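# Line up four dominoes flat on the table

## Task

Put all four dominoes lying flat on the table in a single straight line, with almost no gap between neighbours, and either every one joined end to end or every one joined side to side.

## Robot and tools

Robot: two arms, left_arm and right_arm, each ending in a two-finger parallel gripper. In the scene frame the origin sits at table-top height halfway between the arms' nominal bases, +x points out over the table, +y toward left_arm, +z up. Actual bases: left_arm at (-0.022, +0.271, 0) m, right_arm at (-0.028, -0.294, 0) m, each turned only slightly about z. The fingers extend along the gripper's +z axis and close along its y axis. end_effector_position marks the spot between the finger pads, roughly 1 cm short of the tips. A camera stand stands behind the arms.

Frames: every hand pose, velocity, target and wrist-camera pose an arm reports is in that arm's own base frame. Fixed cameras and the table use the scene frame. Offsets are along the arm's base axes, and rotations pivot about its Hand target position.

execute_actions(actions, cameras): actions is a list of actions; each action is a list of 1 to 15 rows, one row per 1/30 s step; a short action repeats its final row until 15 steps pass. Each row is one flat list of 14 numbers in [-1, 1] covering both arms: left_arm dx, dy, dz, rx, ry, rz, opening, then right_arm dx, dy, dz, rx, ry, rz, opening. The six pose numbers are an offset, not a pose: every row counts from the arm's Hand target as it was when the action began, so rows do not stack, but a second action with the same offset moves further. Scale: 1.0 equals 0.6 m for dx, dy, dz and 180 degrees for rx, ry, rz, which form one rotation vector. Sending six zeros re-commands the current Hand target. Opening is absolute: +1 fully open (0.094 m), -1 shut. Always send the opening you want, since 0 is itself a command. An empty actions list just returns state and images. cameras: null, omitted or ["all"] gives all; [] gives none; a wrong name invalidates the call.

move(target, speed, blend, opening_speed, blocking, cameras): target is either one 14-number row as above or a list of up to 15 such rows; every row is an offset from the same starting Hand targets, not from the prior row. The gripper travels a straight line, turning the short way. speed is path top speed in m/s, 0.002 to 2.9, default 0.25 (turning up to twice that in rad/s), one value or one per target. blend (m) rounds corners at intermediate targets. opening_speed changes openings gradually, per second on the -1..1 scale, at least 0.2. blocking=false returns after about 0.5 s while the move continues. A move lasts at least 0.5 s and is cut at 10 s. Openings in later targets are applied only after arriving and settling. Paths do not avoid obstacles or the other arm. The result adds a "move:" line: done (rested within 10 mm and 2 degrees), off_target, moving, held, fault, plus limits=paced (pose clipped) or limits=held (steps withheld). done does not mean no contact.

wait(seconds 0 to 10) lets the scene run with last commands held. stop brakes a running move. zoom_image(camera, region [x0, y0, x1, y1] in pixels, at most 504 by 504) enlarges part of a camera's newest image. read_manual(section "licences") only gives licence text. finished_scene(scene = the current scene's number) ends the scene irreversibly; call it only once the row is complete and stable with the robot let go.

Cameras: cam_head_left, cam_head_right, cam_high, cam_low, cam_left_wrist, cam_right_wrist, each 672x504. Wrist views may lag while the arm moves; fixed-camera calibrations may be off by a few degrees and millimetres.

Reading results: Hand target is the last commanded pose after clipping; next offsets count from it. The gripper often rests a few cm away from it because of friction and weight, without any contact; a later command (even zeros) retries it, and a leftover gap can be sent as an extra offset. Commanded orientation is clipped to 40 degrees from the measured one each step, so big turns take several actions. grip_measured shows finger opening on the command scale; empty it can read up to about 2.7 mm wide, and on a squeezed hard part a little narrower than the part. Pressing starts roughly 0.05 below the touch reading; release by commanding well above grip_measured. Joint torques include gravity, are noisy and wrap at ±28 N m on joints 1-3. Tool commands lists present commands; Scene clock shows elapsed time; step readings list positions during actions.

Avoid: dropping dominoes or releasing them while moving; knocking anything off the table (that fails the task); fast or deep pushes into the table or pieces; the two arms, grippers or wrist cameras touching, or one gripper closing on the other's fingers; paths passing near an arm's own base (go around it); long holds with an arm stretched out or straining, which heat motors (MOTOR HOT at 75 °C, fold-up fault at 90 °C); strain on wrist-camera cables. Objects may occasionally be nudged by outside pushes, so check before finishing.

Each tool is called after "Call:" by a JSON object that holds its "fn" and its "kwargs".

## Session

Call:
{"fn": "execute_actions", "kwargs": {"actions": []}}

Scene clock: 0.00 s.
left_arm: end_effector_position=(+0.2686, -0.0276, +0.1156) grip_measured=+1.000 end_effector_quat_wxyz=(+0.424, -0.002, +0.902, -0.082) | right_arm: end_effector_position=(+0.3161, +0.2691, +0.2689) grip_measured=+1.000 end_effector_quat_wxyz=(+0.310, -0.186, +0.863, +0.352)
Joint positions: left_arm=[-0.016 0.74 0.407 -0.352 0.136 -0.084 0.094] | right_arm=[0.515 1.399 1.297 -0.566 -0.445 0.308 0.094]
Joint velocities: within noise
Joint torques (N m): no reading
Heat: left arm: 31 °C; right arm: 31 °C.
Hand target: left_arm +0.2676, -0.0277, +0.1168; +0.424, -0.001, +0.902, -0.083 | right_arm +0.3161, +0.2699, +0.2813; +0.324, -0.191, +0.855, +0.357
Tool commands: left_gripper/opening=+1.0 right_gripper/opening=+1.0

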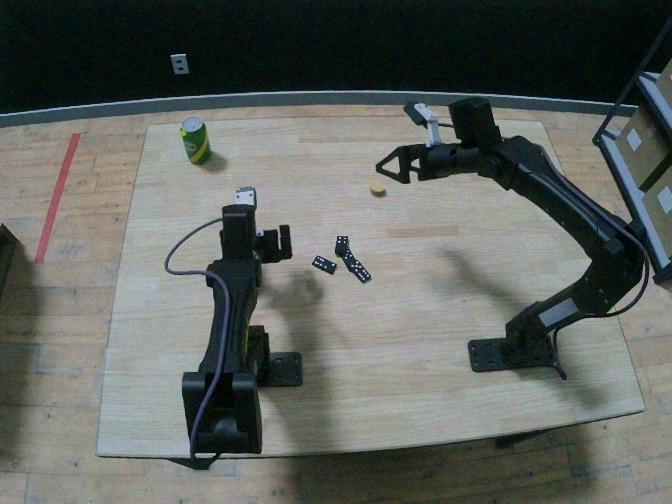

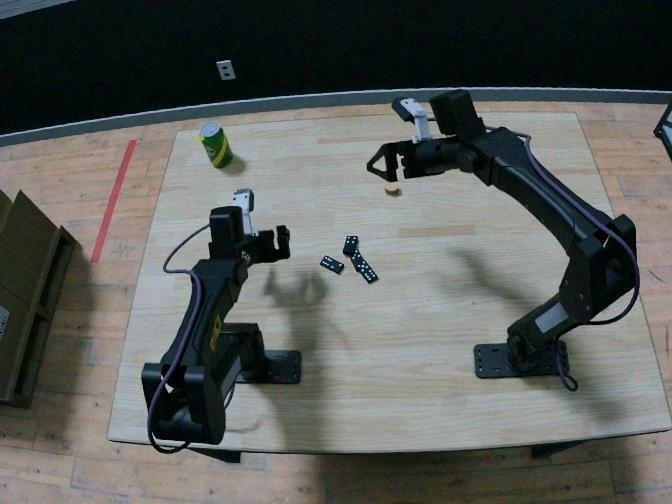

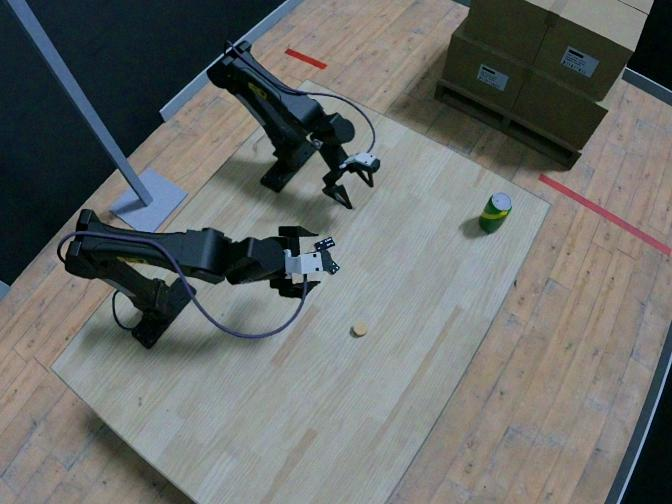

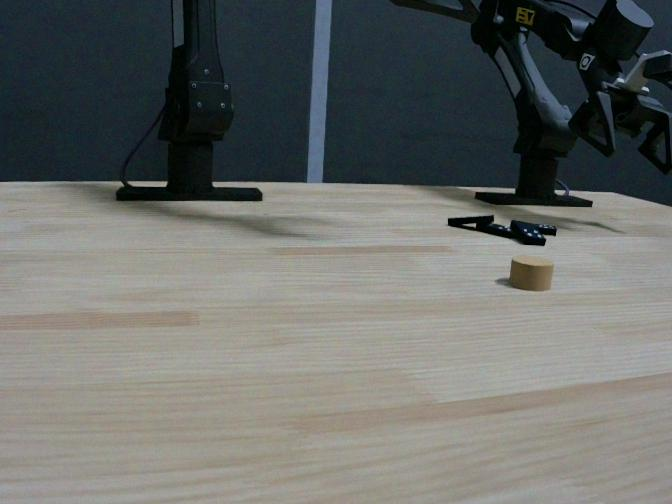

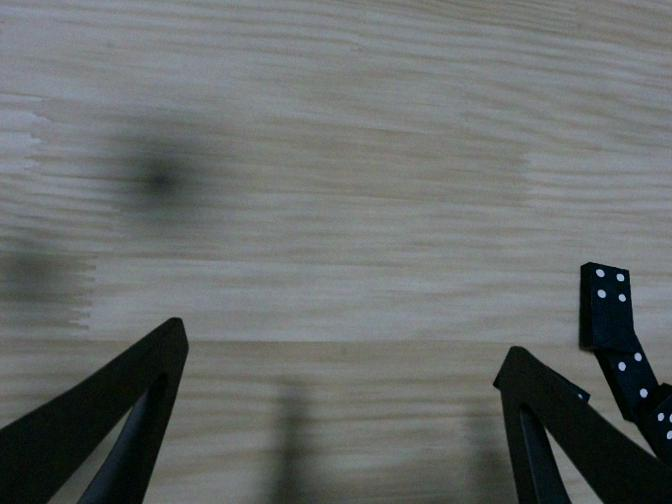

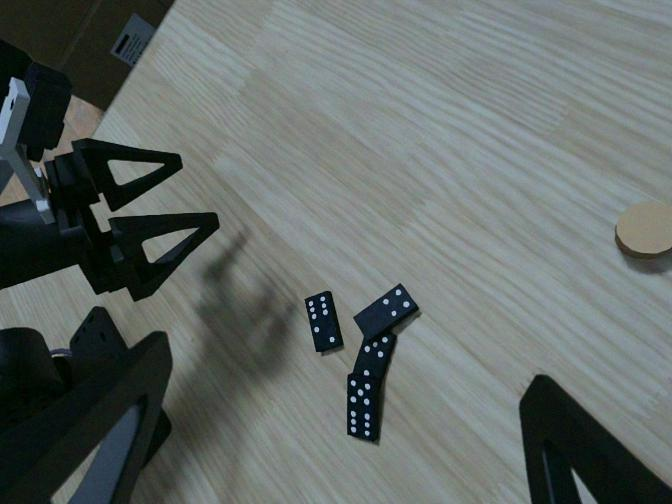

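Call:
{"fn": "zoom_image", "kwargs": {"camera": "cam_right_wrist", "region": [280, 260, 450, 460]}}

Call:
{"fn": "zoom_image", "kwargs": {"camera": "cam_head_left", "region": [290, 220, 390, 295]}}

Call:
{"fn": "zoom_image", "kwargs": {"camera": "cam_low", "region": [430, 200, 580, 260]}}

Call:
{"fn": "zoom_image", "kwargs": {"camera": "cam_head_right", "region": [300, 220, 400, 295]}}

Scaled by 2.520 from the camera's 672x504 image, which has a finer 960x720 frame.

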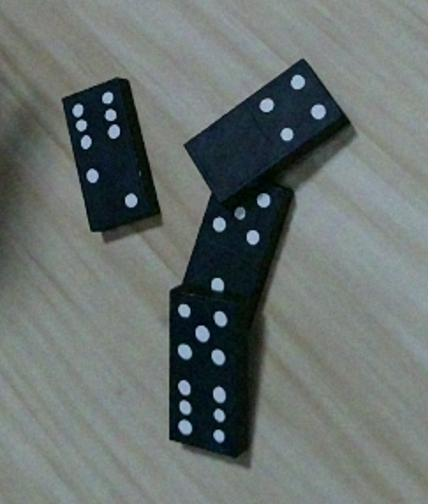

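Scaled by 5.040 from the camera's 672x504 image, which has a finer 960x720 frame.

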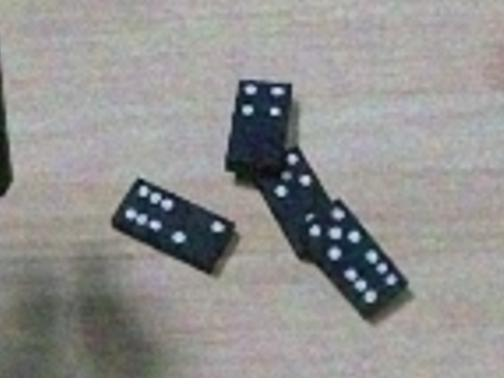

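Scaled by 3.360 from the camera's 672x504 image, which has a finer 960x720 frame.

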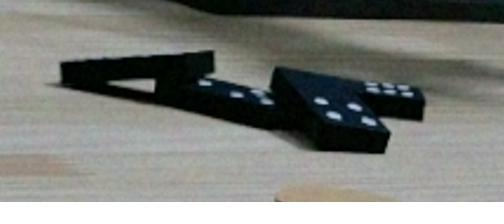

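Scaled by 5.040 from the camera's 672x504 image, which has a finer 960x720 frame.

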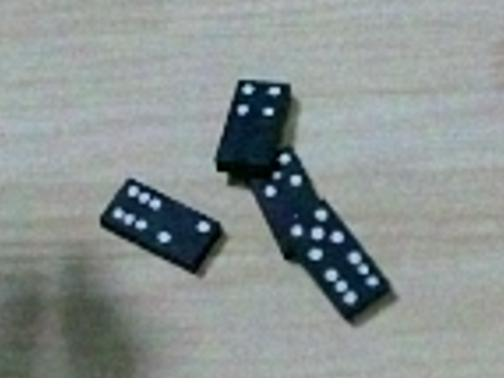

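Call:
{"fn": "move", "kwargs": {"target": [-0.005,-0.304,0.139,-0.007,0.2864,0.1286,1,-0.02,-0.45,0,0,0,-0.16,1]}}

Scene clock: 23.47 s.
left_arm: end_effector_position=(+0.2647, -0.2085, +0.2028) grip_measured=+1.000 end_effector_quat_wxyz=(+0.025, -0.214, +0.976, -0.030) | right_arm: end_effector_position=(+0.3029, -0.0009, +0.2713) grip_measured=+1.000 end_effector_quat_wxyz=(+0.393, +0.039, +0.880, +0.264)
Joint positions: left_arm=[-0.671 1.788 1.855 -1.559 -0.001 -1.102 0.094] | right_arm=[-0.431 1.115 1.152 -0.907 -0.763 -0.052 0.094]
Joint velocities: within noise
Joint torques (N m): left_arm=[-0.35 -6.04 8.9 -0.13 -0.03 -0.03] | right_arm=[-0.42 -2.32 9.83 0.95 -0.54 -0.11]
Heat: left arm: 34 °C; right arm: 32 °C.
Hand target: left_arm +0.2647, -0.2101, +0.2004; +0.000, -0.216, +0.976, +0.000 | right_arm +0.3040, -0.0001, +0.2813; +0.403, +0.027, +0.875, +0.266
Off the commanded pose: left_arm 0.003 m, 5 deg | right_arm 0.010 m, 2 deg.
joint sent to its limit (left arm) — joint 4 (wrist pitch), lower limit. The joint targets are off in orientation, not in position.
move: off_target (left_arm)
camera_calibration:
cam_left_wrist: T_world_to_cam=[[0.484256, -0.874861, 0.0106858, -0.311091], [-0.713569, -0.387851, 0.58343, 0.0218889], [-0.506275, -0.290155, -0.812093, 0.349934], [0, 0, 0, 1]] pos_world=[0.34343, -0.162136, 0.274732]
cam_right_wrist: T_world_to_cam=[[0.251591, -0.847623, -0.467159, 0.0525659], [-0.958194, -0.150192, -0.243531, 0.389072], [0.136259, 0.508899, -0.849974, 0.292977], [0, 0, 0, 1]] pos_world=[0.319661, -0.0461042, 0.36833]

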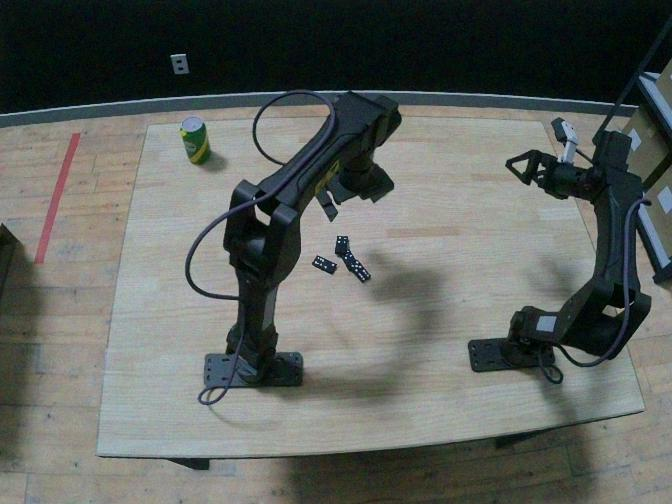

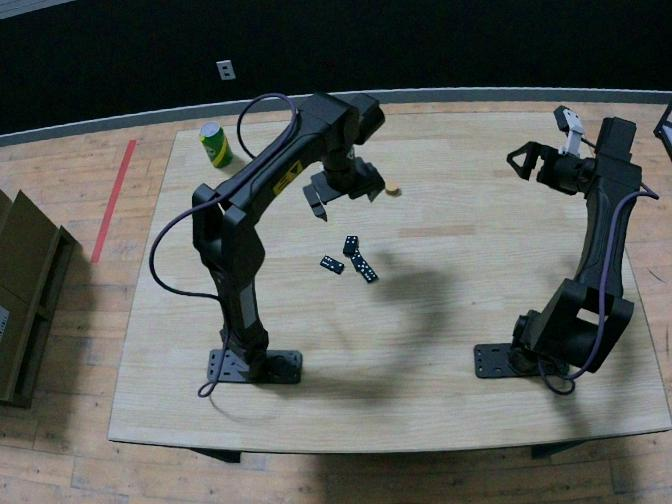

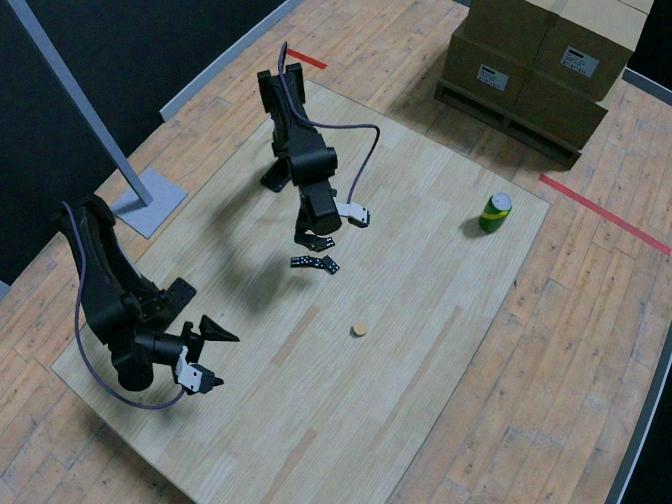

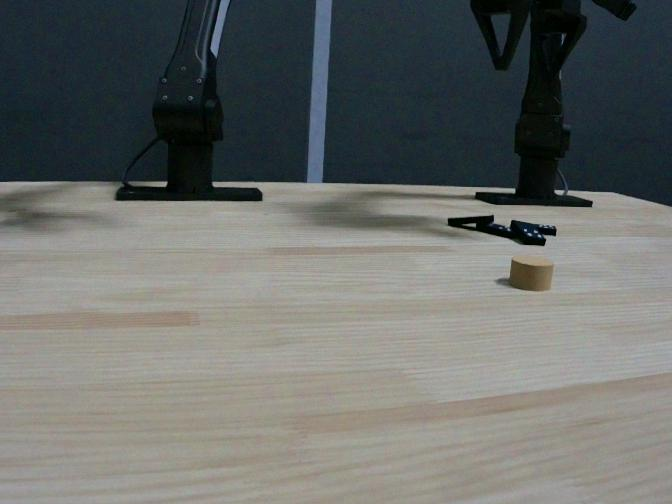

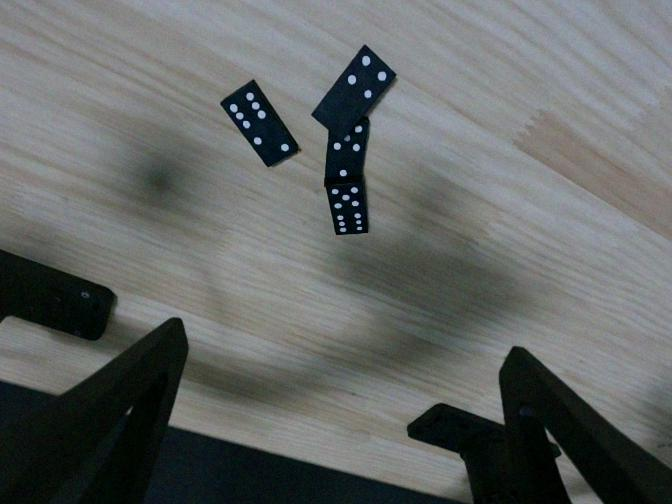

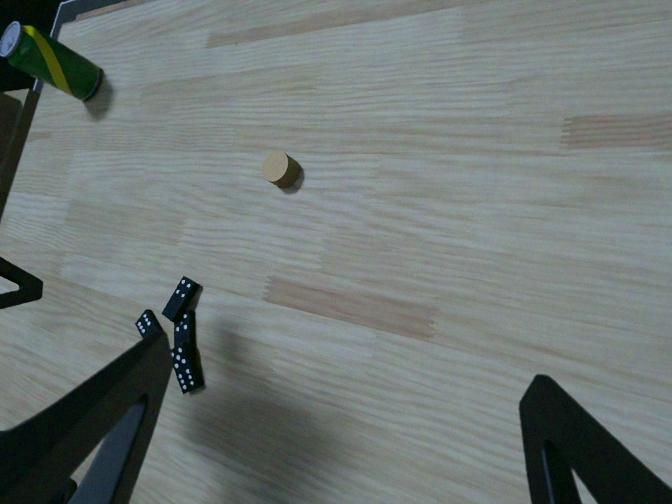

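Call:
{"fn": "zoom_image", "kwargs": {"camera": "cam_left_wrist", "region": [210, 30, 410, 250]}}

Scaled by 2.291 from the camera's 672x504 image, which has a finer 960x720 frame.

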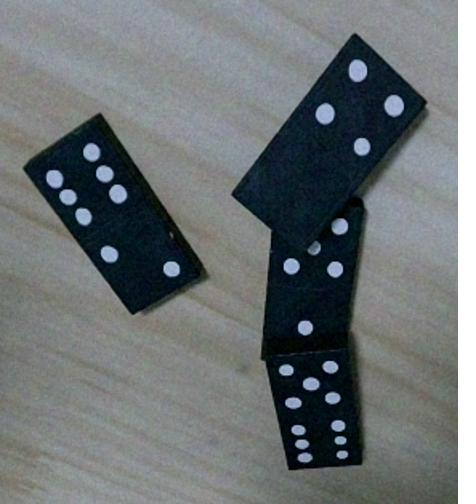

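Call:
{"fn": "move", "kwargs": {"target": [-0.0753,-0.064,-0.2507,0,0,0.0722,0.1,0,0,0,0,0,0,1], "cameras": ["cam_left_wrist","cam_low","cam_head_right"]}}

Call:
{"fn": "zoom_image", "kwargs": {"camera": "cam_left_wrist", "region": [150, 200, 550, 500]}}

Scene clock: 53.87 s.
left_arm: end_effector_position=(+0.2217, -0.2510, +0.0587) grip_measured=+0.102 end_effector_quat_wxyz=(+0.001, -0.323, +0.946, -0.013) | right_arm: end_effector_position=(+0.3028, -0.0008, +0.2712) grip_measured=+1.000 end_effector_quat_wxyz=(+0.393, +0.039, +0.880, +0.264)
Joint positions: left_arm=[-0.846 1.82 1.318 -1.044 0.007 -1.505 0.052] | right_arm=[-0.431 1.115 1.152 -0.908 -0.763 -0.052 0.094]
Joint velocities: within noise
Joint torques (N m): left_arm=[-0.38 -6.63 6.06 0.01 -0.08 -0.04] | right_arm=[-0.39 -2.3 9.73 0.98 -0.57 -0.09]
Heat: left arm: 33 °C; right arm: 33 °C.
Hand target: left_arm +0.2194, -0.2484, +0.0499; +0.000, -0.325, +0.946, +0.000 | right_arm +0.3040, -0.0001, +0.2813; +0.403, +0.027, +0.875, +0.265
Off the commanded pose: left_arm 0.009 m, 2 deg | right_arm 0.010 m, 2 deg.
move: done
camera_calibration:
cam_left_wrist: T_world_to_cam=[[0.667068, -0.744094, -0.036669, -0.330904], [-0.572387, -0.543398, 0.614078, -0.0133946], [-0.476858, -0.388643, -0.788393, 0.166183], [0, 0, 0, 1]] pos_world=[0.292314, -0.188916, 0.127109]
Images, in order (width x height): cam_head_right 672x504, cam_low 672x504, cam_left_wrist 672x504.

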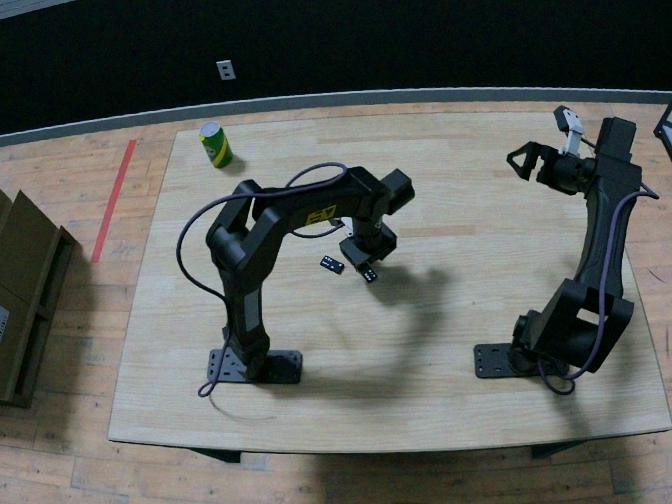

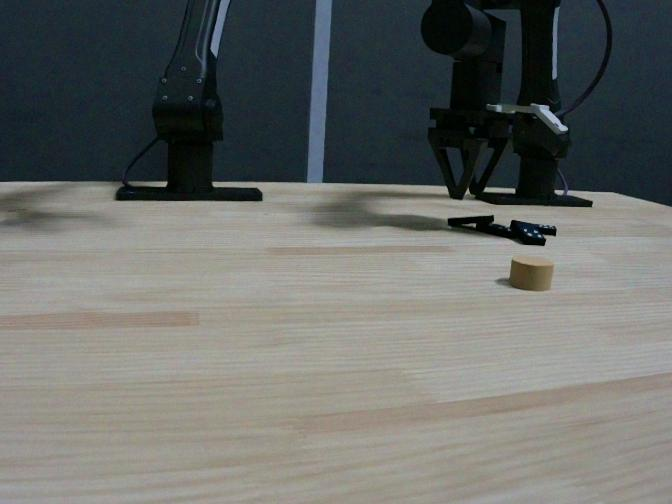

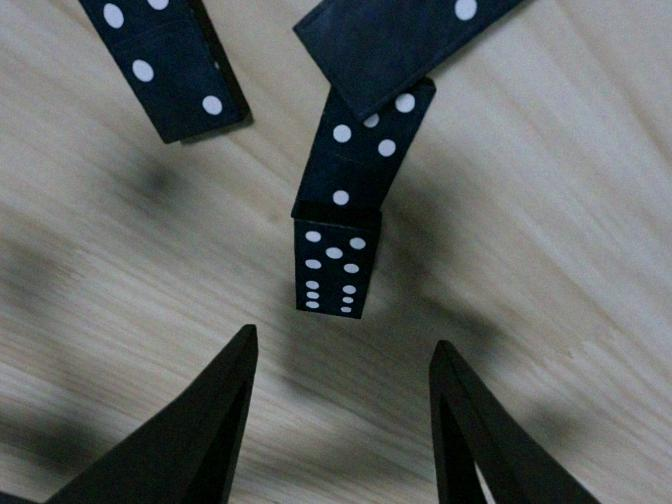

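Scaled by 1.260 from the camera's 672x504 image, which has a finer 960x720 frame.

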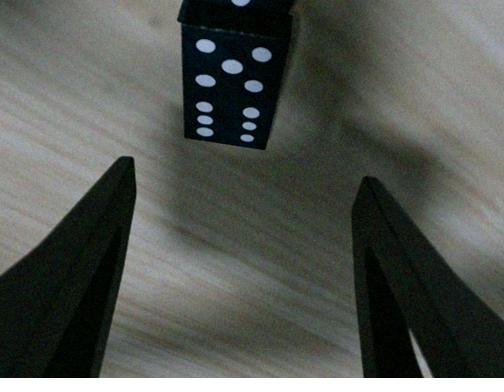

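Call:
{"fn": "move", "kwargs": {"target": [-0.0087,-0.0008,-0.0633,0,0,0,0.1,0,0,0,0,0,0,1], "speed": 0.12, "cameras": ["cam_left_wrist","cam_low"]}}

Call:
{"fn": "zoom_image", "kwargs": {"camera": "cam_low", "region": [430, 170, 580, 260]}}

Scene clock: 61.57 s.
left_arm: end_effector_position=(+0.2182, -0.2525, +0.0226) grip_measured=+0.102 end_effector_quat_wxyz=(+0.002, -0.324, +0.946, -0.016) | right_arm: end_effector_position=(+0.3028, -0.0008, +0.2712) grip_measured=+1.000 end_effector_quat_wxyz=(+0.393, +0.039, +0.880, +0.264)
Joint positions: left_arm=[-0.857 1.855 1.212 -0.896 0.007 -1.518 0.052] | right_arm=[-0.431 1.115 1.152 -0.908 -0.763 -0.052 0.094]
Joint velocities: within noise
Joint torques (N m): left_arm=[-0.55 -6.3 5.7 -0.05 -0.08 -0.07] | right_arm=[-0.42 -2.22 9.72 1 -0.57 -0.11]
Heat: left arm: 32 °C; right arm: 33 °C.
Hand target: left_arm +0.2142, -0.2490, +0.0120; +0.000, -0.325, +0.946, +0.000 | right_arm +0.3040, -0.0001, +0.2813; +0.403, +0.027, +0.875, +0.265
Off the commanded pose: left_arm 0.012 m, 2 deg | right_arm 0.010 m, 2 deg.
move: off_target (left_arm)
camera_calibration:
cam_left_wrist: T_world_to_cam=[[0.66918, -0.742484, -0.0302757, -0.331155], [-0.573369, -0.54182, 0.614556, 0.00665289], [-0.472702, -0.393889, -0.788292, 0.133238], [0, 0, 0, 1]] pos_world=[0.288399, -0.189792, 0.0909159]
Images, in order (width x height): cam_low 672x504, cam_left_wrist 672x504.

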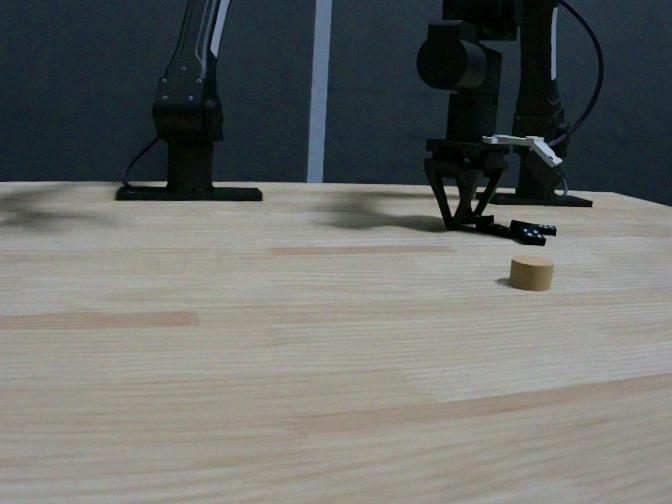

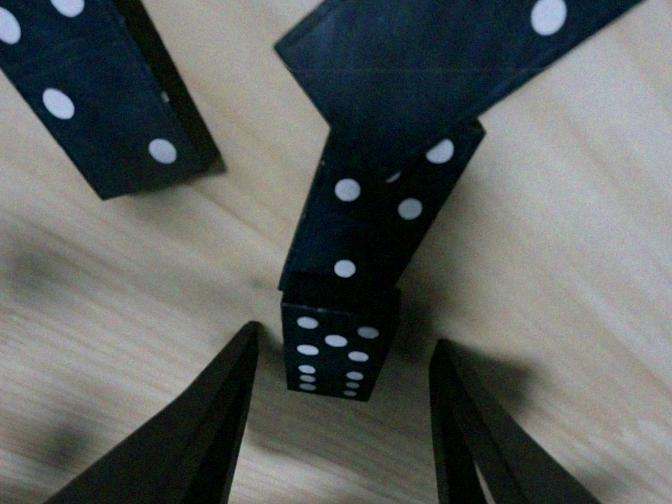

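Scaled by 3.360 from the camera's 672x504 image, which has a finer 960x720 frame.

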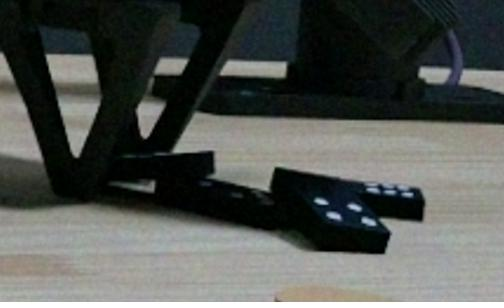

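Call:
{"fn": "move", "kwargs": {"target": [-0.002,0.001,-0.0142,0,0,0,0.1,0,0,0,0,0,0,1], "speed": 0.05, "cameras": ["cam_left_wrist"]}}

Scene clock: 65.40 s.
left_arm: end_effector_position=(+0.2191, -0.2535, +0.0210) grip_measured=+0.102 end_effector_quat_wxyz=(+0.004, -0.325, +0.945, -0.020) | right_arm: end_effector_position=(+0.3028, -0.0008, +0.2712) grip_measured=+1.000 end_effector_quat_wxyz=(+0.393, +0.039, +0.880, +0.264)
Joint positions: left_arm=[-0.857 1.855 1.204 -0.881 0.007 -1.519 0.052] | right_arm=[-0.431 1.115 1.152 -0.908 -0.763 -0.052 0.094]
Joint velocities: within noise
Joint torques (N m): left_arm=[-0.69 -5.74 4.21 0.21 -0.09 -0.06] | right_arm=[-0.39 -2.33 9.74 0.98 -0.58 -0.11]
Heat: left arm: 32 °C; right arm: 34 °C.
Hand target: left_arm +0.2130, -0.2484, +0.0035; +0.000, -0.325, +0.946, +0.000 | right_arm +0.3040, -0.0001, +0.2813; +0.403, +0.027, +0.875, +0.265
Off the commanded pose: left_arm 0.019 m, 2 deg | right_arm 0.010 m, 2 deg.
move: off_target (left_arm)
camera_calibration:
cam_left_wrist: T_world_to_cam=[[0.670441, -0.741629, -0.0222676, -0.332727], [-0.575753, -0.538948, 0.614852, 0.00880041], [-0.467993, -0.399401, -0.788328, 0.129571], [0, 0, 0, 1]] pos_world=[0.288779, -0.190266, 0.0893247]
Images, in order (width x height): cam_left_wrist 672x504.

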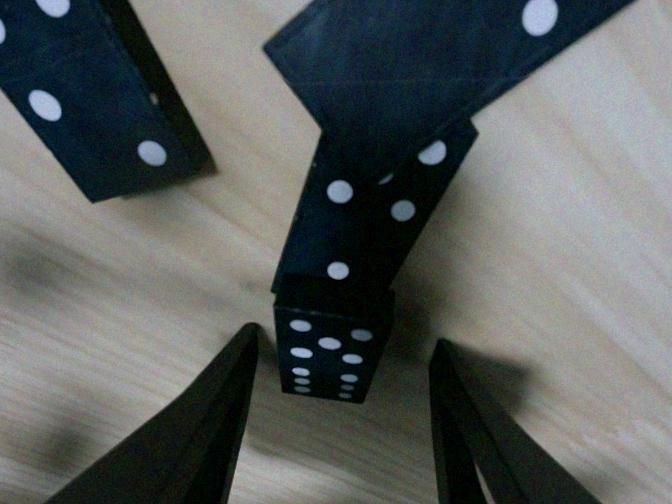

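Call:
{"fn": "move", "kwargs": {"target": [[0.0042,0.0053,0.0142,0,0,0,0.1,0,0,0,0,0,0,1],[0.0042,0.0053,0.0142,0,0,0,-0.7,0,0,0,0,0,0,1]], "speed": 0.05, "opening_speed": 1, "cameras": ["cam_left_wrist"]}}

Scene clock: 75.80 s.
left_arm: end_effector_position=(+0.2192, -0.2536, +0.0210) grip_measured=-0.501 end_effector_quat_wxyz=(+0.004, -0.324, +0.946, -0.020) | right_arm: end_effector_position=(+0.3028, -0.0008, +0.2712) grip_measured=+1.000 end_effector_quat_wxyz=(+0.393, +0.039, +0.880, +0.264)
Joint positions: left_arm=[-0.857 1.855 1.204 -0.88 0.007 -1.518 0.023] | right_arm=[-0.431 1.115 1.152 -0.908 -0.763 -0.052 0.094]
Joint velocities: within noise
Joint torques (N m): left_arm=[0.29 -6.75 5.59 -0.13 -0.08 0.04] | right_arm=[-0.49 -2.18 9.78 0.99 -0.53 -0.07]
Heat: left arm: 32 °C; right arm: 34 °C.
Hand target: left_arm +0.2155, -0.2452, +0.0120; +0.000, -0.325, +0.946, +0.000 | right_arm +0.3040, -0.0001, +0.2813; +0.403, +0.027, +0.875, +0.265
Off the commanded pose: left_arm 0.013 m, 2 deg | right_arm 0.010 m, 2 deg.
move: off_target (left_arm); target 2's new opening was sent with left_arm's hand 0.013 m and 2 deg from that target
camera_calibration:
cam_left_wrist: T_world_to_cam=[[0.6693, -0.742681, -0.0215007, -0.332948], [-0.576915, -0.537712, 0.614845, 0.00937755], [-0.468195, -0.399112, -0.788355, 0.1297], [0, 0, 0, 1]] pos_world=[0.288977, -0.190467, 0.0893256]
Images, in order (width x height): cam_left_wrist 672x504.

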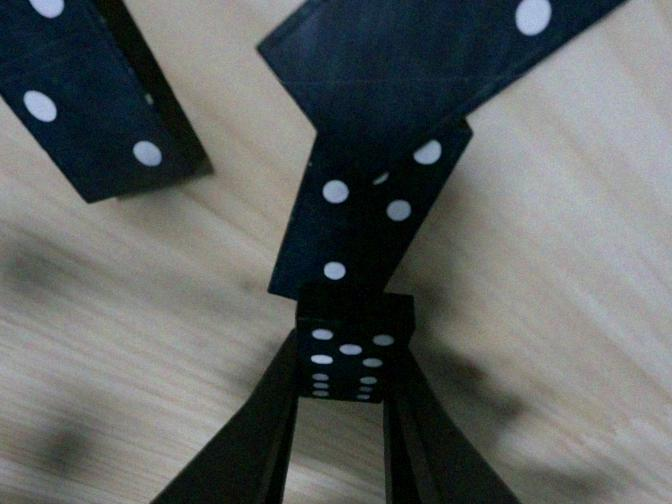

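Call:
{"fn": "move", "kwargs": {"target": [[0,0,0.0567,0,0,0,-0.7,0,0,0,0,0,0,1],[-0.029,-0.0005,0.0567,0,0,-0.0722,-0.7,0,0,0,0,0,0,1]], "speed": 0.12, "cameras": ["cam_left_wrist","cam_low"]}}

Scene clock: 84.73 s.
left_arm: end_effector_position=(+0.2028, -0.2505, +0.0403) grip_measured=-0.501 end_effector_quat_wxyz=(-0.003, -0.220, +0.975, -0.002) | right_arm: end_effector_position=(+0.3028, -0.0008, +0.2712) grip_measured=+1.000 end_effector_quat_wxyz=(+0.393, +0.039, +0.880, +0.264)
Joint positions: left_arm=[-0.889 1.818 1.239 -0.992 0.007 -1.333 0.023] | right_arm=[-0.431 1.115 1.152 -0.908 -0.763 -0.052 0.094]
Joint velocities: within noise
Joint torques (N m): left_arm=[-0.51 -10.06 5.46 -0.28 -0.08 -0.01] | right_arm=[-0.4 -2.3 9.8 0.99 -0.55 -0.11]
Heat: left arm: 32 °C; right arm: 34 °C.
Hand target: left_arm +0.1981, -0.2455, +0.0459; +0.000, -0.216, +0.976, +0.000 | right_arm +0.3040, -0.0001, +0.2813; +0.403, +0.027, +0.875, +0.265
Off the commanded pose: left_arm 0.009 m, 1 deg | right_arm 0.010 m, 2 deg.
move: done
camera_calibration:
cam_left_wrist: T_world_to_cam=[[0.49324, -0.867809, -0.0601797, -0.313339], [-0.66777, -0.422063, 0.613145, 0.0371859], [-0.557492, -0.262242, -0.787675, 0.190862], [0, 0, 0, 1]] pos_world=[0.285787, -0.206172, 0.108681]
Images, in order (width x height): cam_low 672x504, cam_left_wrist 672x504.

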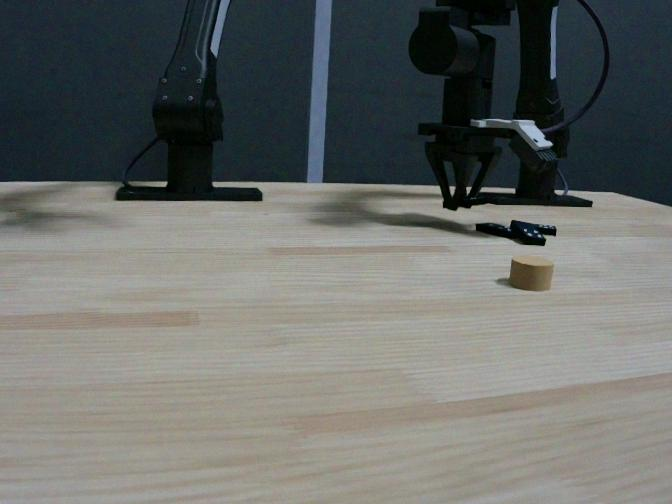

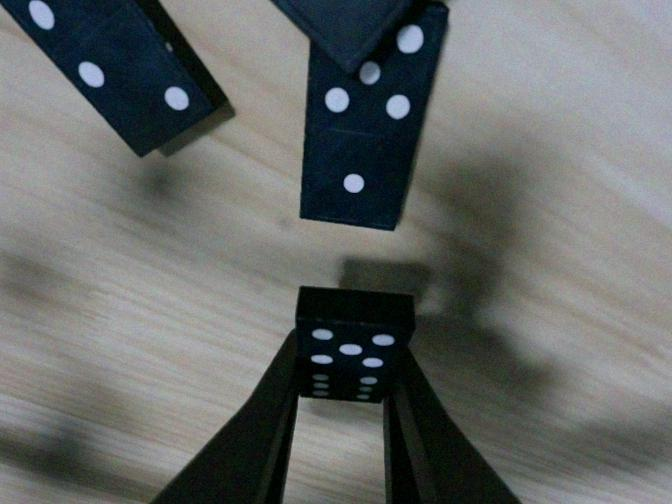

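Call:
{"fn": "move", "kwargs": {"target": [-0.002,0.0048,-0.035,0,0,-0.011,-0.7,0,0,0,0,0,0,1], "speed": 0.08, "cameras": ["cam_left_wrist"]}}

Scene clock: 92.47 s.
left_arm: end_effector_position=(+0.1981, -0.2446, +0.0245) grip_measured=-0.501 end_effector_quat_wxyz=(-0.004, -0.202, +0.979, +0.001) | right_arm: end_effector_position=(+0.3028, -0.0008, +0.2712) grip_measured=+1.000 end_effector_quat_wxyz=(+0.393, +0.039, +0.880, +0.264)
Joint positions: left_arm=[-0.889 1.818 1.172 -0.93 0.007 -1.296 0.023] | right_arm=[-0.431 1.115 1.152 -0.908 -0.763 -0.052 0.094]
Joint velocities: within noise
Joint torques (N m): left_arm=[-0.31 -8.59 5.38 -0.03 -0.08 0.07] | right_arm=[-0.55 -2.33 9.89 1.01 -0.6 -0.09]
Heat: left arm: 31 °C; right arm: 34 °C.
Hand target: left_arm +0.1970, -0.2427, +0.0250; +0.000, -0.199, +0.980, +0.000 | right_arm +0.3040, -0.0001, +0.2813; +0.403, +0.027, +0.875, +0.265
Off the commanded pose: left_arm 0.002 m, 1 deg | right_arm 0.010 m, 2 deg.
move: done
camera_calibration:
cam_left_wrist: T_world_to_cam=[[0.46029, -0.885373, -0.0651729, -0.30458], [-0.681061, -0.399254, 0.613801, 0.0543662], [-0.569463, -0.23814, -0.786766, 0.18556], [0, 0, 0, 1]] pos_world=[0.282891, -0.203771, 0.0927721]
Images, in order (width x height): cam_left_wrist 672x504.

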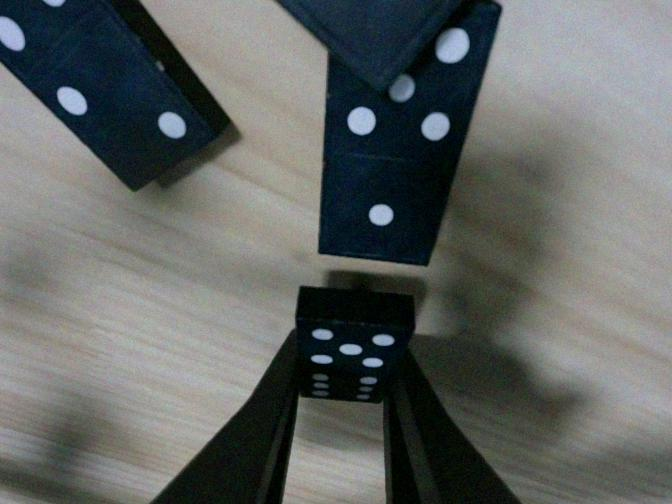

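Call:
{"fn": "move", "kwargs": {"target": [[-0.001,-0.0062,-0.0067,0,0,0,-0.7,0,0,0,0,0,0,1],[-0.001,-0.0062,-0.0067,0,0,0,-0.3,0,0,0,0,0,0,1]], "speed": 0.05, "opening_speed": 0.6, "cameras": ["cam_left_wrist"]}}

Scene clock: 99.97 s.
left_arm: end_effector_position=(+0.1991, -0.2484, +0.0245) grip_measured=-0.302 end_effector_quat_wxyz=(-0.001, -0.199, +0.980, -0.006) | right_arm: end_effector_position=(+0.3028, -0.0008, +0.2712) grip_measured=+1.000 end_effector_quat_wxyz=(+0.393, +0.039, +0.880, +0.264)
Joint positions: left_arm=[-0.894 1.818 1.172 -0.916 0.007 -1.295 0.033] | right_arm=[-0.431 1.115 1.152 -0.908 -0.763 -0.052 0.094]
Joint velocities: within noise
Joint torques (N m): left_arm=[-0.61 -7.5 5.53 -0.03 -0.08 -0.05] | right_arm=[-0.4 -2.19 9.7 1.03 -0.55 -0.11]
Heat: left arm: 31 °C; right arm: 34 °C.
Hand target: left_arm +0.1964, -0.2464, +0.0210; +0.000, -0.199, +0.980, +0.000 | right_arm +0.3040, -0.0001, +0.2813; +0.403, +0.027, +0.875, +0.265
Off the commanded pose: left_arm 0.005 m, 1 deg | right_arm 0.010 m, 2 deg.
move: done
camera_calibration:
cam_left_wrist: T_world_to_cam=[[0.45602, -0.88849, -0.0512953, -0.308577], [-0.688663, -0.388793, 0.612033, 0.0577622], [-0.563728, -0.243774, -0.789167, 0.182821], [0, 0, 0, 1]] pos_world=[0.283557, -0.207143, 0.0930953]
Images, in order (width x height): cam_left_wrist 672x504.

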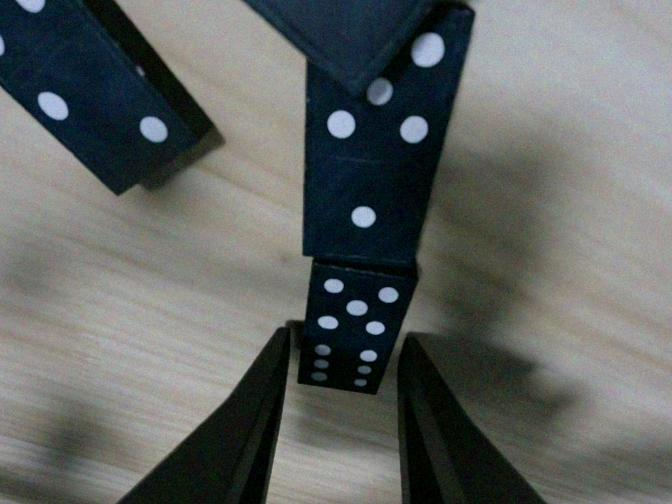

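Call:
{"fn": "move", "kwargs": {"target": [[0,0,0,0,0,0,-0.1,0,0,0,0,0,0,1],[0,0,0.0667,0,0,0,-0.1,0,0,0,0,0,0,1],[0.182,0.0648,0.0667,0,0,-0.1917,0.1,0,0,0,0,0,0,1]], "speed": 0.15, "cameras": ["cam_left_wrist"]}}

Scene clock: 108.87 s.
left_arm: end_effector_position=(+0.3028, -0.2086, +0.0662) grip_measured=+0.098 end_effector_quat_wxyz=(+0.008, +0.100, +0.995, -0.009) | right_arm: end_effector_position=(+0.3028, -0.0008, +0.2712) grip_measured=+1.000 end_effector_quat_wxyz=(+0.393, +0.039, +0.880, +0.264)
Joint positions: left_arm=[-0.602 1.937 1.505 -1.115 0.007 -0.401 0.052] | right_arm=[-0.431 1.115 1.152 -0.908 -0.763 -0.052 0.094]
Joint velocities: within noise
Joint torques (N m): left_arm=[0.23 -6.9 9.09 -0.21 -0.08 0.05] | right_arm=[-0.38 -2.22 9.69 0.98 -0.53 -0.1]
Heat: left arm: 32 °C; right arm: 34 °C.
Hand target: left_arm +0.3055, -0.2074, +0.0609; +0.000, +0.101, +0.995, +0.000 | right_arm +0.3040, -0.0001, +0.2813; +0.403, +0.027, +0.875, +0.265
Off the commanded pose: left_arm 0.006 m, 1 deg | right_arm 0.010 m, 2 deg.
move: done
camera_calibration:
cam_left_wrist: T_world_to_cam=[[-0.126525, -0.99096, -0.0446035, -0.163749], [-0.800529, 0.075451, 0.594526, 0.250917], [-0.585786, 0.110929, -0.802838, 0.365485], [0, 0, 0, 1]] pos_world=[0.394244, -0.221744, 0.136945]
Images, in order (width x height): cam_left_wrist 672x504.

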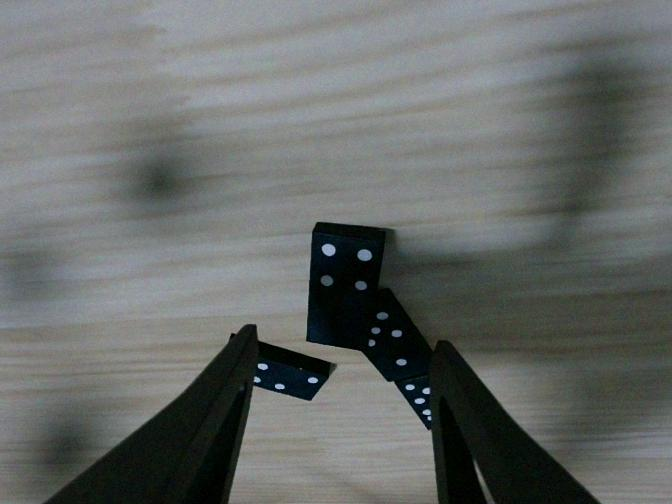

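Call:
{"fn": "move", "kwargs": {"target": [0.0058,-0.0015,-0.0717,0,0,0,0.1,0,0,0,0,0,0,1], "speed": 0.1, "cameras": ["cam_left_wrist"]}}

Scene clock: 114.33 s.
left_arm: end_effector_position=(+0.3089, -0.2128, +0.0296) grip_measured=+0.098 end_effector_quat_wxyz=(+0.008, +0.102, +0.995, -0.009) | right_arm: end_effector_position=(+0.3028, -0.0008, +0.2712) grip_measured=+1.000 end_effector_quat_wxyz=(+0.393, +0.039, +0.880, +0.264)
Joint positions: left_arm=[-0.602 2 1.442 -0.99 0.007 -0.398 0.052] | right_arm=[-0.431 1.115 1.152 -0.908 -0.763 -0.052 0.094]
Joint velocities: within noise
Joint torques (N m): left_arm=[0.47 -7.53 6.02 0.13 -0.08 0.05] | right_arm=[-0.49 -2.14 9.74 1 -0.56 -0.11]
Heat: left arm: 32 °C; right arm: 34 °C.
Hand target: left_arm +0.3090, -0.2083, +0.0179; +0.000, +0.101, +0.995, +0.000 | right_arm +0.3040, -0.0001, +0.2813; +0.403, +0.027, +0.875, +0.265
Off the commanded pose: left_arm 0.012 m, 1 deg | right_arm 0.010 m, 2 deg.
move: off_target (left_arm)
camera_calibration:
cam_left_wrist: T_world_to_cam=[[-0.129495, -0.990593, -0.0442226, -0.167857], [-0.800698, 0.0781556, 0.593948, 0.27861], [-0.584905, 0.112322, -0.803287, 0.34004], [0, 0, 0, 1]] pos_world=[0.400237, -0.226247, 0.100247]
Images, in order (width x height): cam_left_wrist 672x504.

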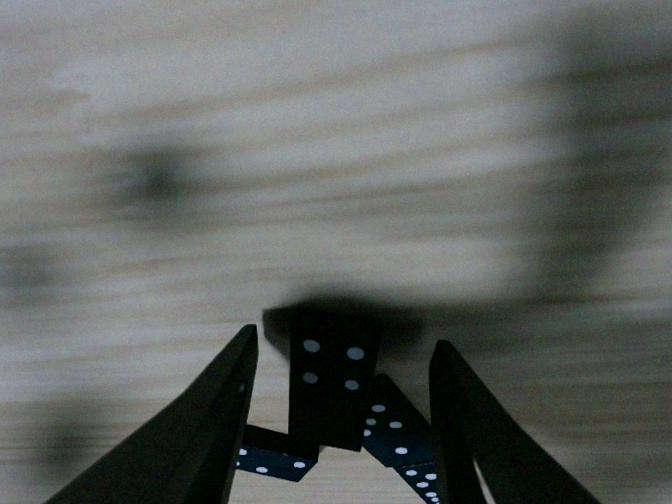

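Call:
{"fn": "move", "kwargs": {"target": [[-0.003,0.004,-0.012,0,0,0,0.1,0,0,0,0,0,0,1],[-0.003,0.004,-0.012,0,0,0,-0.7,0,0,0,0,0,0,1]], "speed": 0.06, "opening_speed": 1, "cameras": ["cam_left_wrist"]}}

Scene clock: 118.53 s.
left_arm: end_effector_position=(+0.3080, -0.2122, +0.0234) grip_measured=-0.505 end_effector_quat_wxyz=(+0.010, +0.103, +0.995, -0.010) | right_arm: end_effector_position=(+0.3028, -0.0008, +0.2712) grip_measured=+1.000 end_effector_quat_wxyz=(+0.393, +0.038, +0.880, +0.264)
Joint positions: left_arm=[-0.602 2 1.416 -0.96 0.007 -0.396 0.023] | right_arm=[-0.431 1.115 1.152 -0.908 -0.763 -0.053 0.094]
Joint velocities: within noise
Joint torques (N m): left_arm=[0.69 -7.54 5.57 0.08 -0.08 0.04] | right_arm=[-0.4 -2.21 9.72 1.01 -0.56 -0.1]
Heat: left arm: 32 °C; right arm: 34 °C.
Hand target: left_arm +0.3072, -0.2060, +0.0107; +0.000, +0.101, +0.995, +0.000 | right_arm +0.3040, -0.0001, +0.2813; +0.403, +0.027, +0.875, +0.265
Off the commanded pose: left_arm 0.014 m, 2 deg | right_arm 0.010 m, 2 deg.
move: off_target (left_arm); target 2's new opening was sent with left_arm's hand 0.014 m and 2 deg from that target
camera_calibration:
cam_left_wrist: T_world_to_cam=[[-0.131979, -0.990346, -0.0423817, -0.166885], [-0.802562, 0.0816639, 0.590953, 0.282934], [-0.581787, 0.112007, -0.805592, 0.33358], [0, 0, 0, 1]] pos_world=[0.39912, -0.225743, 0.0944556]
Images, in order (width x height): cam_left_wrist 672x504.

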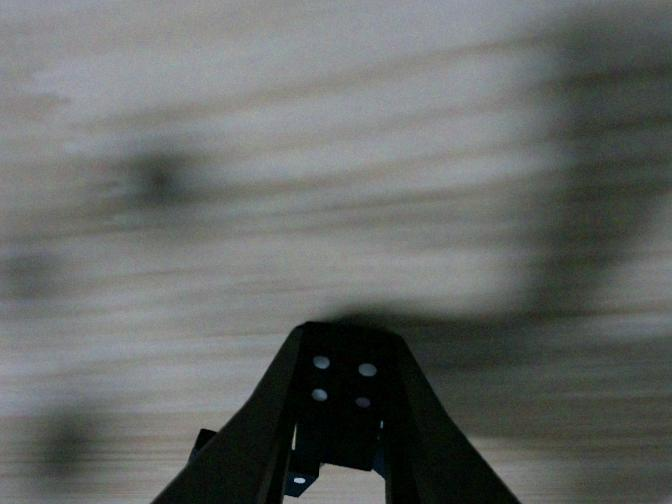

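Call:
{"fn": "move", "kwargs": {"target": [[0,0,0.0583,0,0,0,-0.7,0,0,0,0,0,0,1],[0.027,0.0208,0.0583,0,0,0.19,-0.7,0,0,0,0,0,0,1]], "speed": 0.12, "cameras": ["cam_left_wrist","cam_head_right"]}}

Scene clock: 124.27 s.
left_arm: end_effector_position=(+0.3200, -0.1957, +0.0444) grip_measured=-0.505 end_effector_quat_wxyz=(+0.000, -0.189, +0.982, -0.005) | right_arm: end_effector_position=(+0.3028, -0.0008, +0.2712) grip_measured=+1.000 end_effector_quat_wxyz=(+0.393, +0.038, +0.880, +0.264)
Joint positions: left_arm=[-0.548 2 1.504 -1.069 0.007 -0.929 0.023] | right_arm=[-0.431 1.115 1.152 -0.908 -0.763 -0.053 0.094]
Joint velocities: within noise
Joint torques (N m): left_arm=[0.5 -8.65 8.9 -0.3 -0.08 -0.08] | right_arm=[-0.4 -2.3 9.78 0.99 -0.56 -0.1]
Heat: left arm: 32 °C; right arm: 34 °C.
Hand target: left_arm +0.3234, -0.1934, +0.0457; +0.000, -0.196, +0.981, +0.000 | right_arm +0.3040, -0.0001, +0.2813; +0.403, +0.027, +0.875, +0.265
Off the commanded pose: left_arm 0.004 m, 1 deg | right_arm 0.010 m, 2 deg.
move: done
camera_calibration:
cam_left_wrist: T_world_to_cam=[[0.438116, -0.897382, -0.0525348, -0.311907], [-0.697343, -0.376169, 0.61009, 0.154694], [-0.567246, -0.230655, -0.790589, 0.283158], [0, 0, 0, 1]] pos_world=[0.405146, -0.156396, 0.113098]
Images, in order (width x height): cam_head_right 672x504, cam_left_wrist 672x504.

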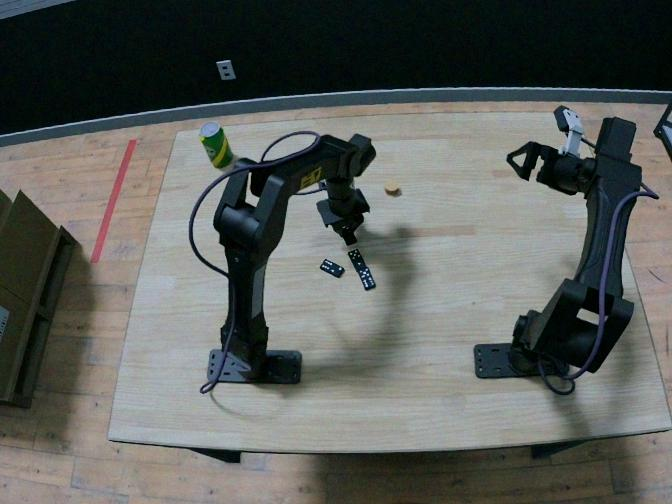

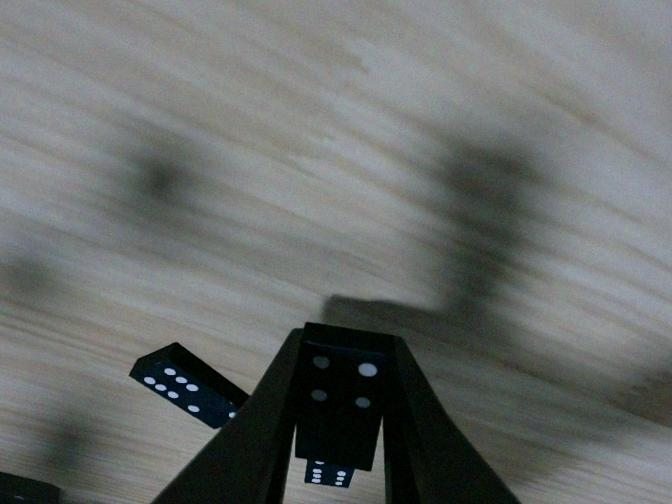

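Call:
{"fn": "move", "kwargs": {"target": [0.0042,0.0015,-0.035,0,0,0,-0.7,0,0,0,0,0,0,1], "speed": 0.08, "cameras": ["cam_left_wrist","cam_head_right"]}}

Call:
{"fn": "zoom_image", "kwargs": {"camera": "cam_head_right", "region": [300, 220, 400, 295]}}

Scene clock: 130.37 s.
left_arm: end_effector_position=(+0.3278, -0.1983, +0.0394) grip_measured=-0.505 end_effector_quat_wxyz=(+0.011, -0.192, +0.981, -0.015) | right_arm: end_effector_position=(+0.3028, -0.0008, +0.2712) grip_measured=+1.000 end_effector_quat_wxyz=(+0.393, +0.038, +0.880, +0.264)
Joint positions: left_arm=[-0.543 2.007 1.494 -1.022 0.007 -0.93 0.023] | right_arm=[-0.431 1.115 1.152 -0.908 -0.763 -0.053 0.094]
Joint velocities: within noise
Joint torques (N m): left_arm=[0.5 -7.43 5.79 0.03 -0.08 -0.01] | right_arm=[-0.58 -2.19 9.83 0.99 -0.55 -0.12]
Heat: left arm: 33 °C; right arm: 34 °C.
Hand target: left_arm +0.3259, -0.1926, +0.0247; +0.000, -0.196, +0.981, +0.000 | right_arm +0.3040, -0.0001, +0.2813; +0.403, +0.027, +0.875, +0.265
Off the commanded pose: left_arm 0.016 m, 2 deg | right_arm 0.010 m, 2 deg.
move: off_target (left_arm)
camera_calibration:
cam_left_wrist: T_world_to_cam=[[0.444215, -0.895487, -0.0278696, -0.32047], [-0.710358, -0.370995, 0.598125, 0.167931], [-0.545953, -0.245899, -0.800918, 0.273477], [0, 0, 0, 1]] pos_world=[0.410954, -0.157427, 0.109657]
Images, in order (width x height): cam_head_right 672x504, cam_left_wrist 672x504.

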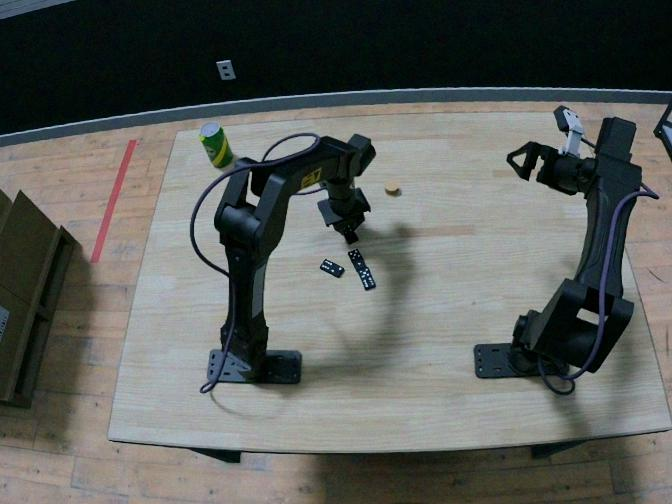

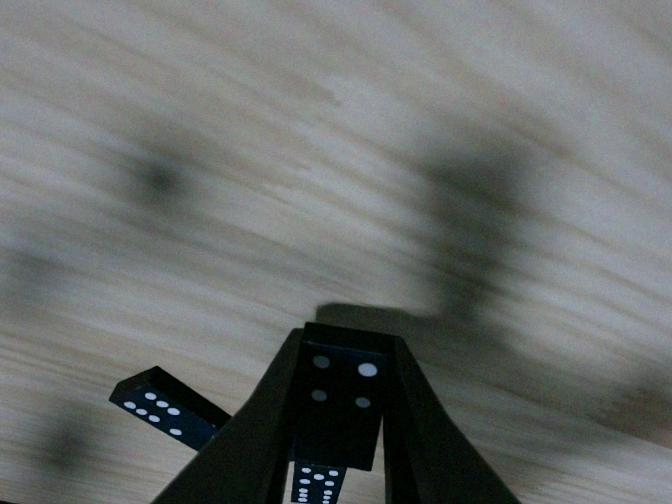

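Scaled by 5.040 from the camera's 672x504 image, which has a finer 960x720 frame.

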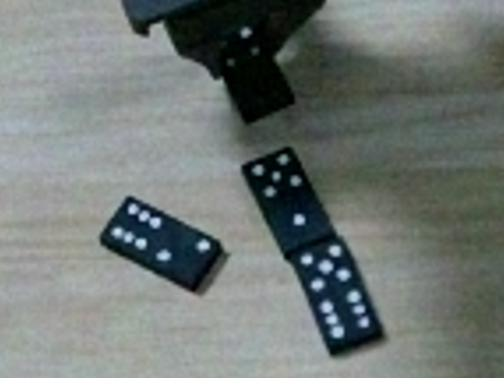

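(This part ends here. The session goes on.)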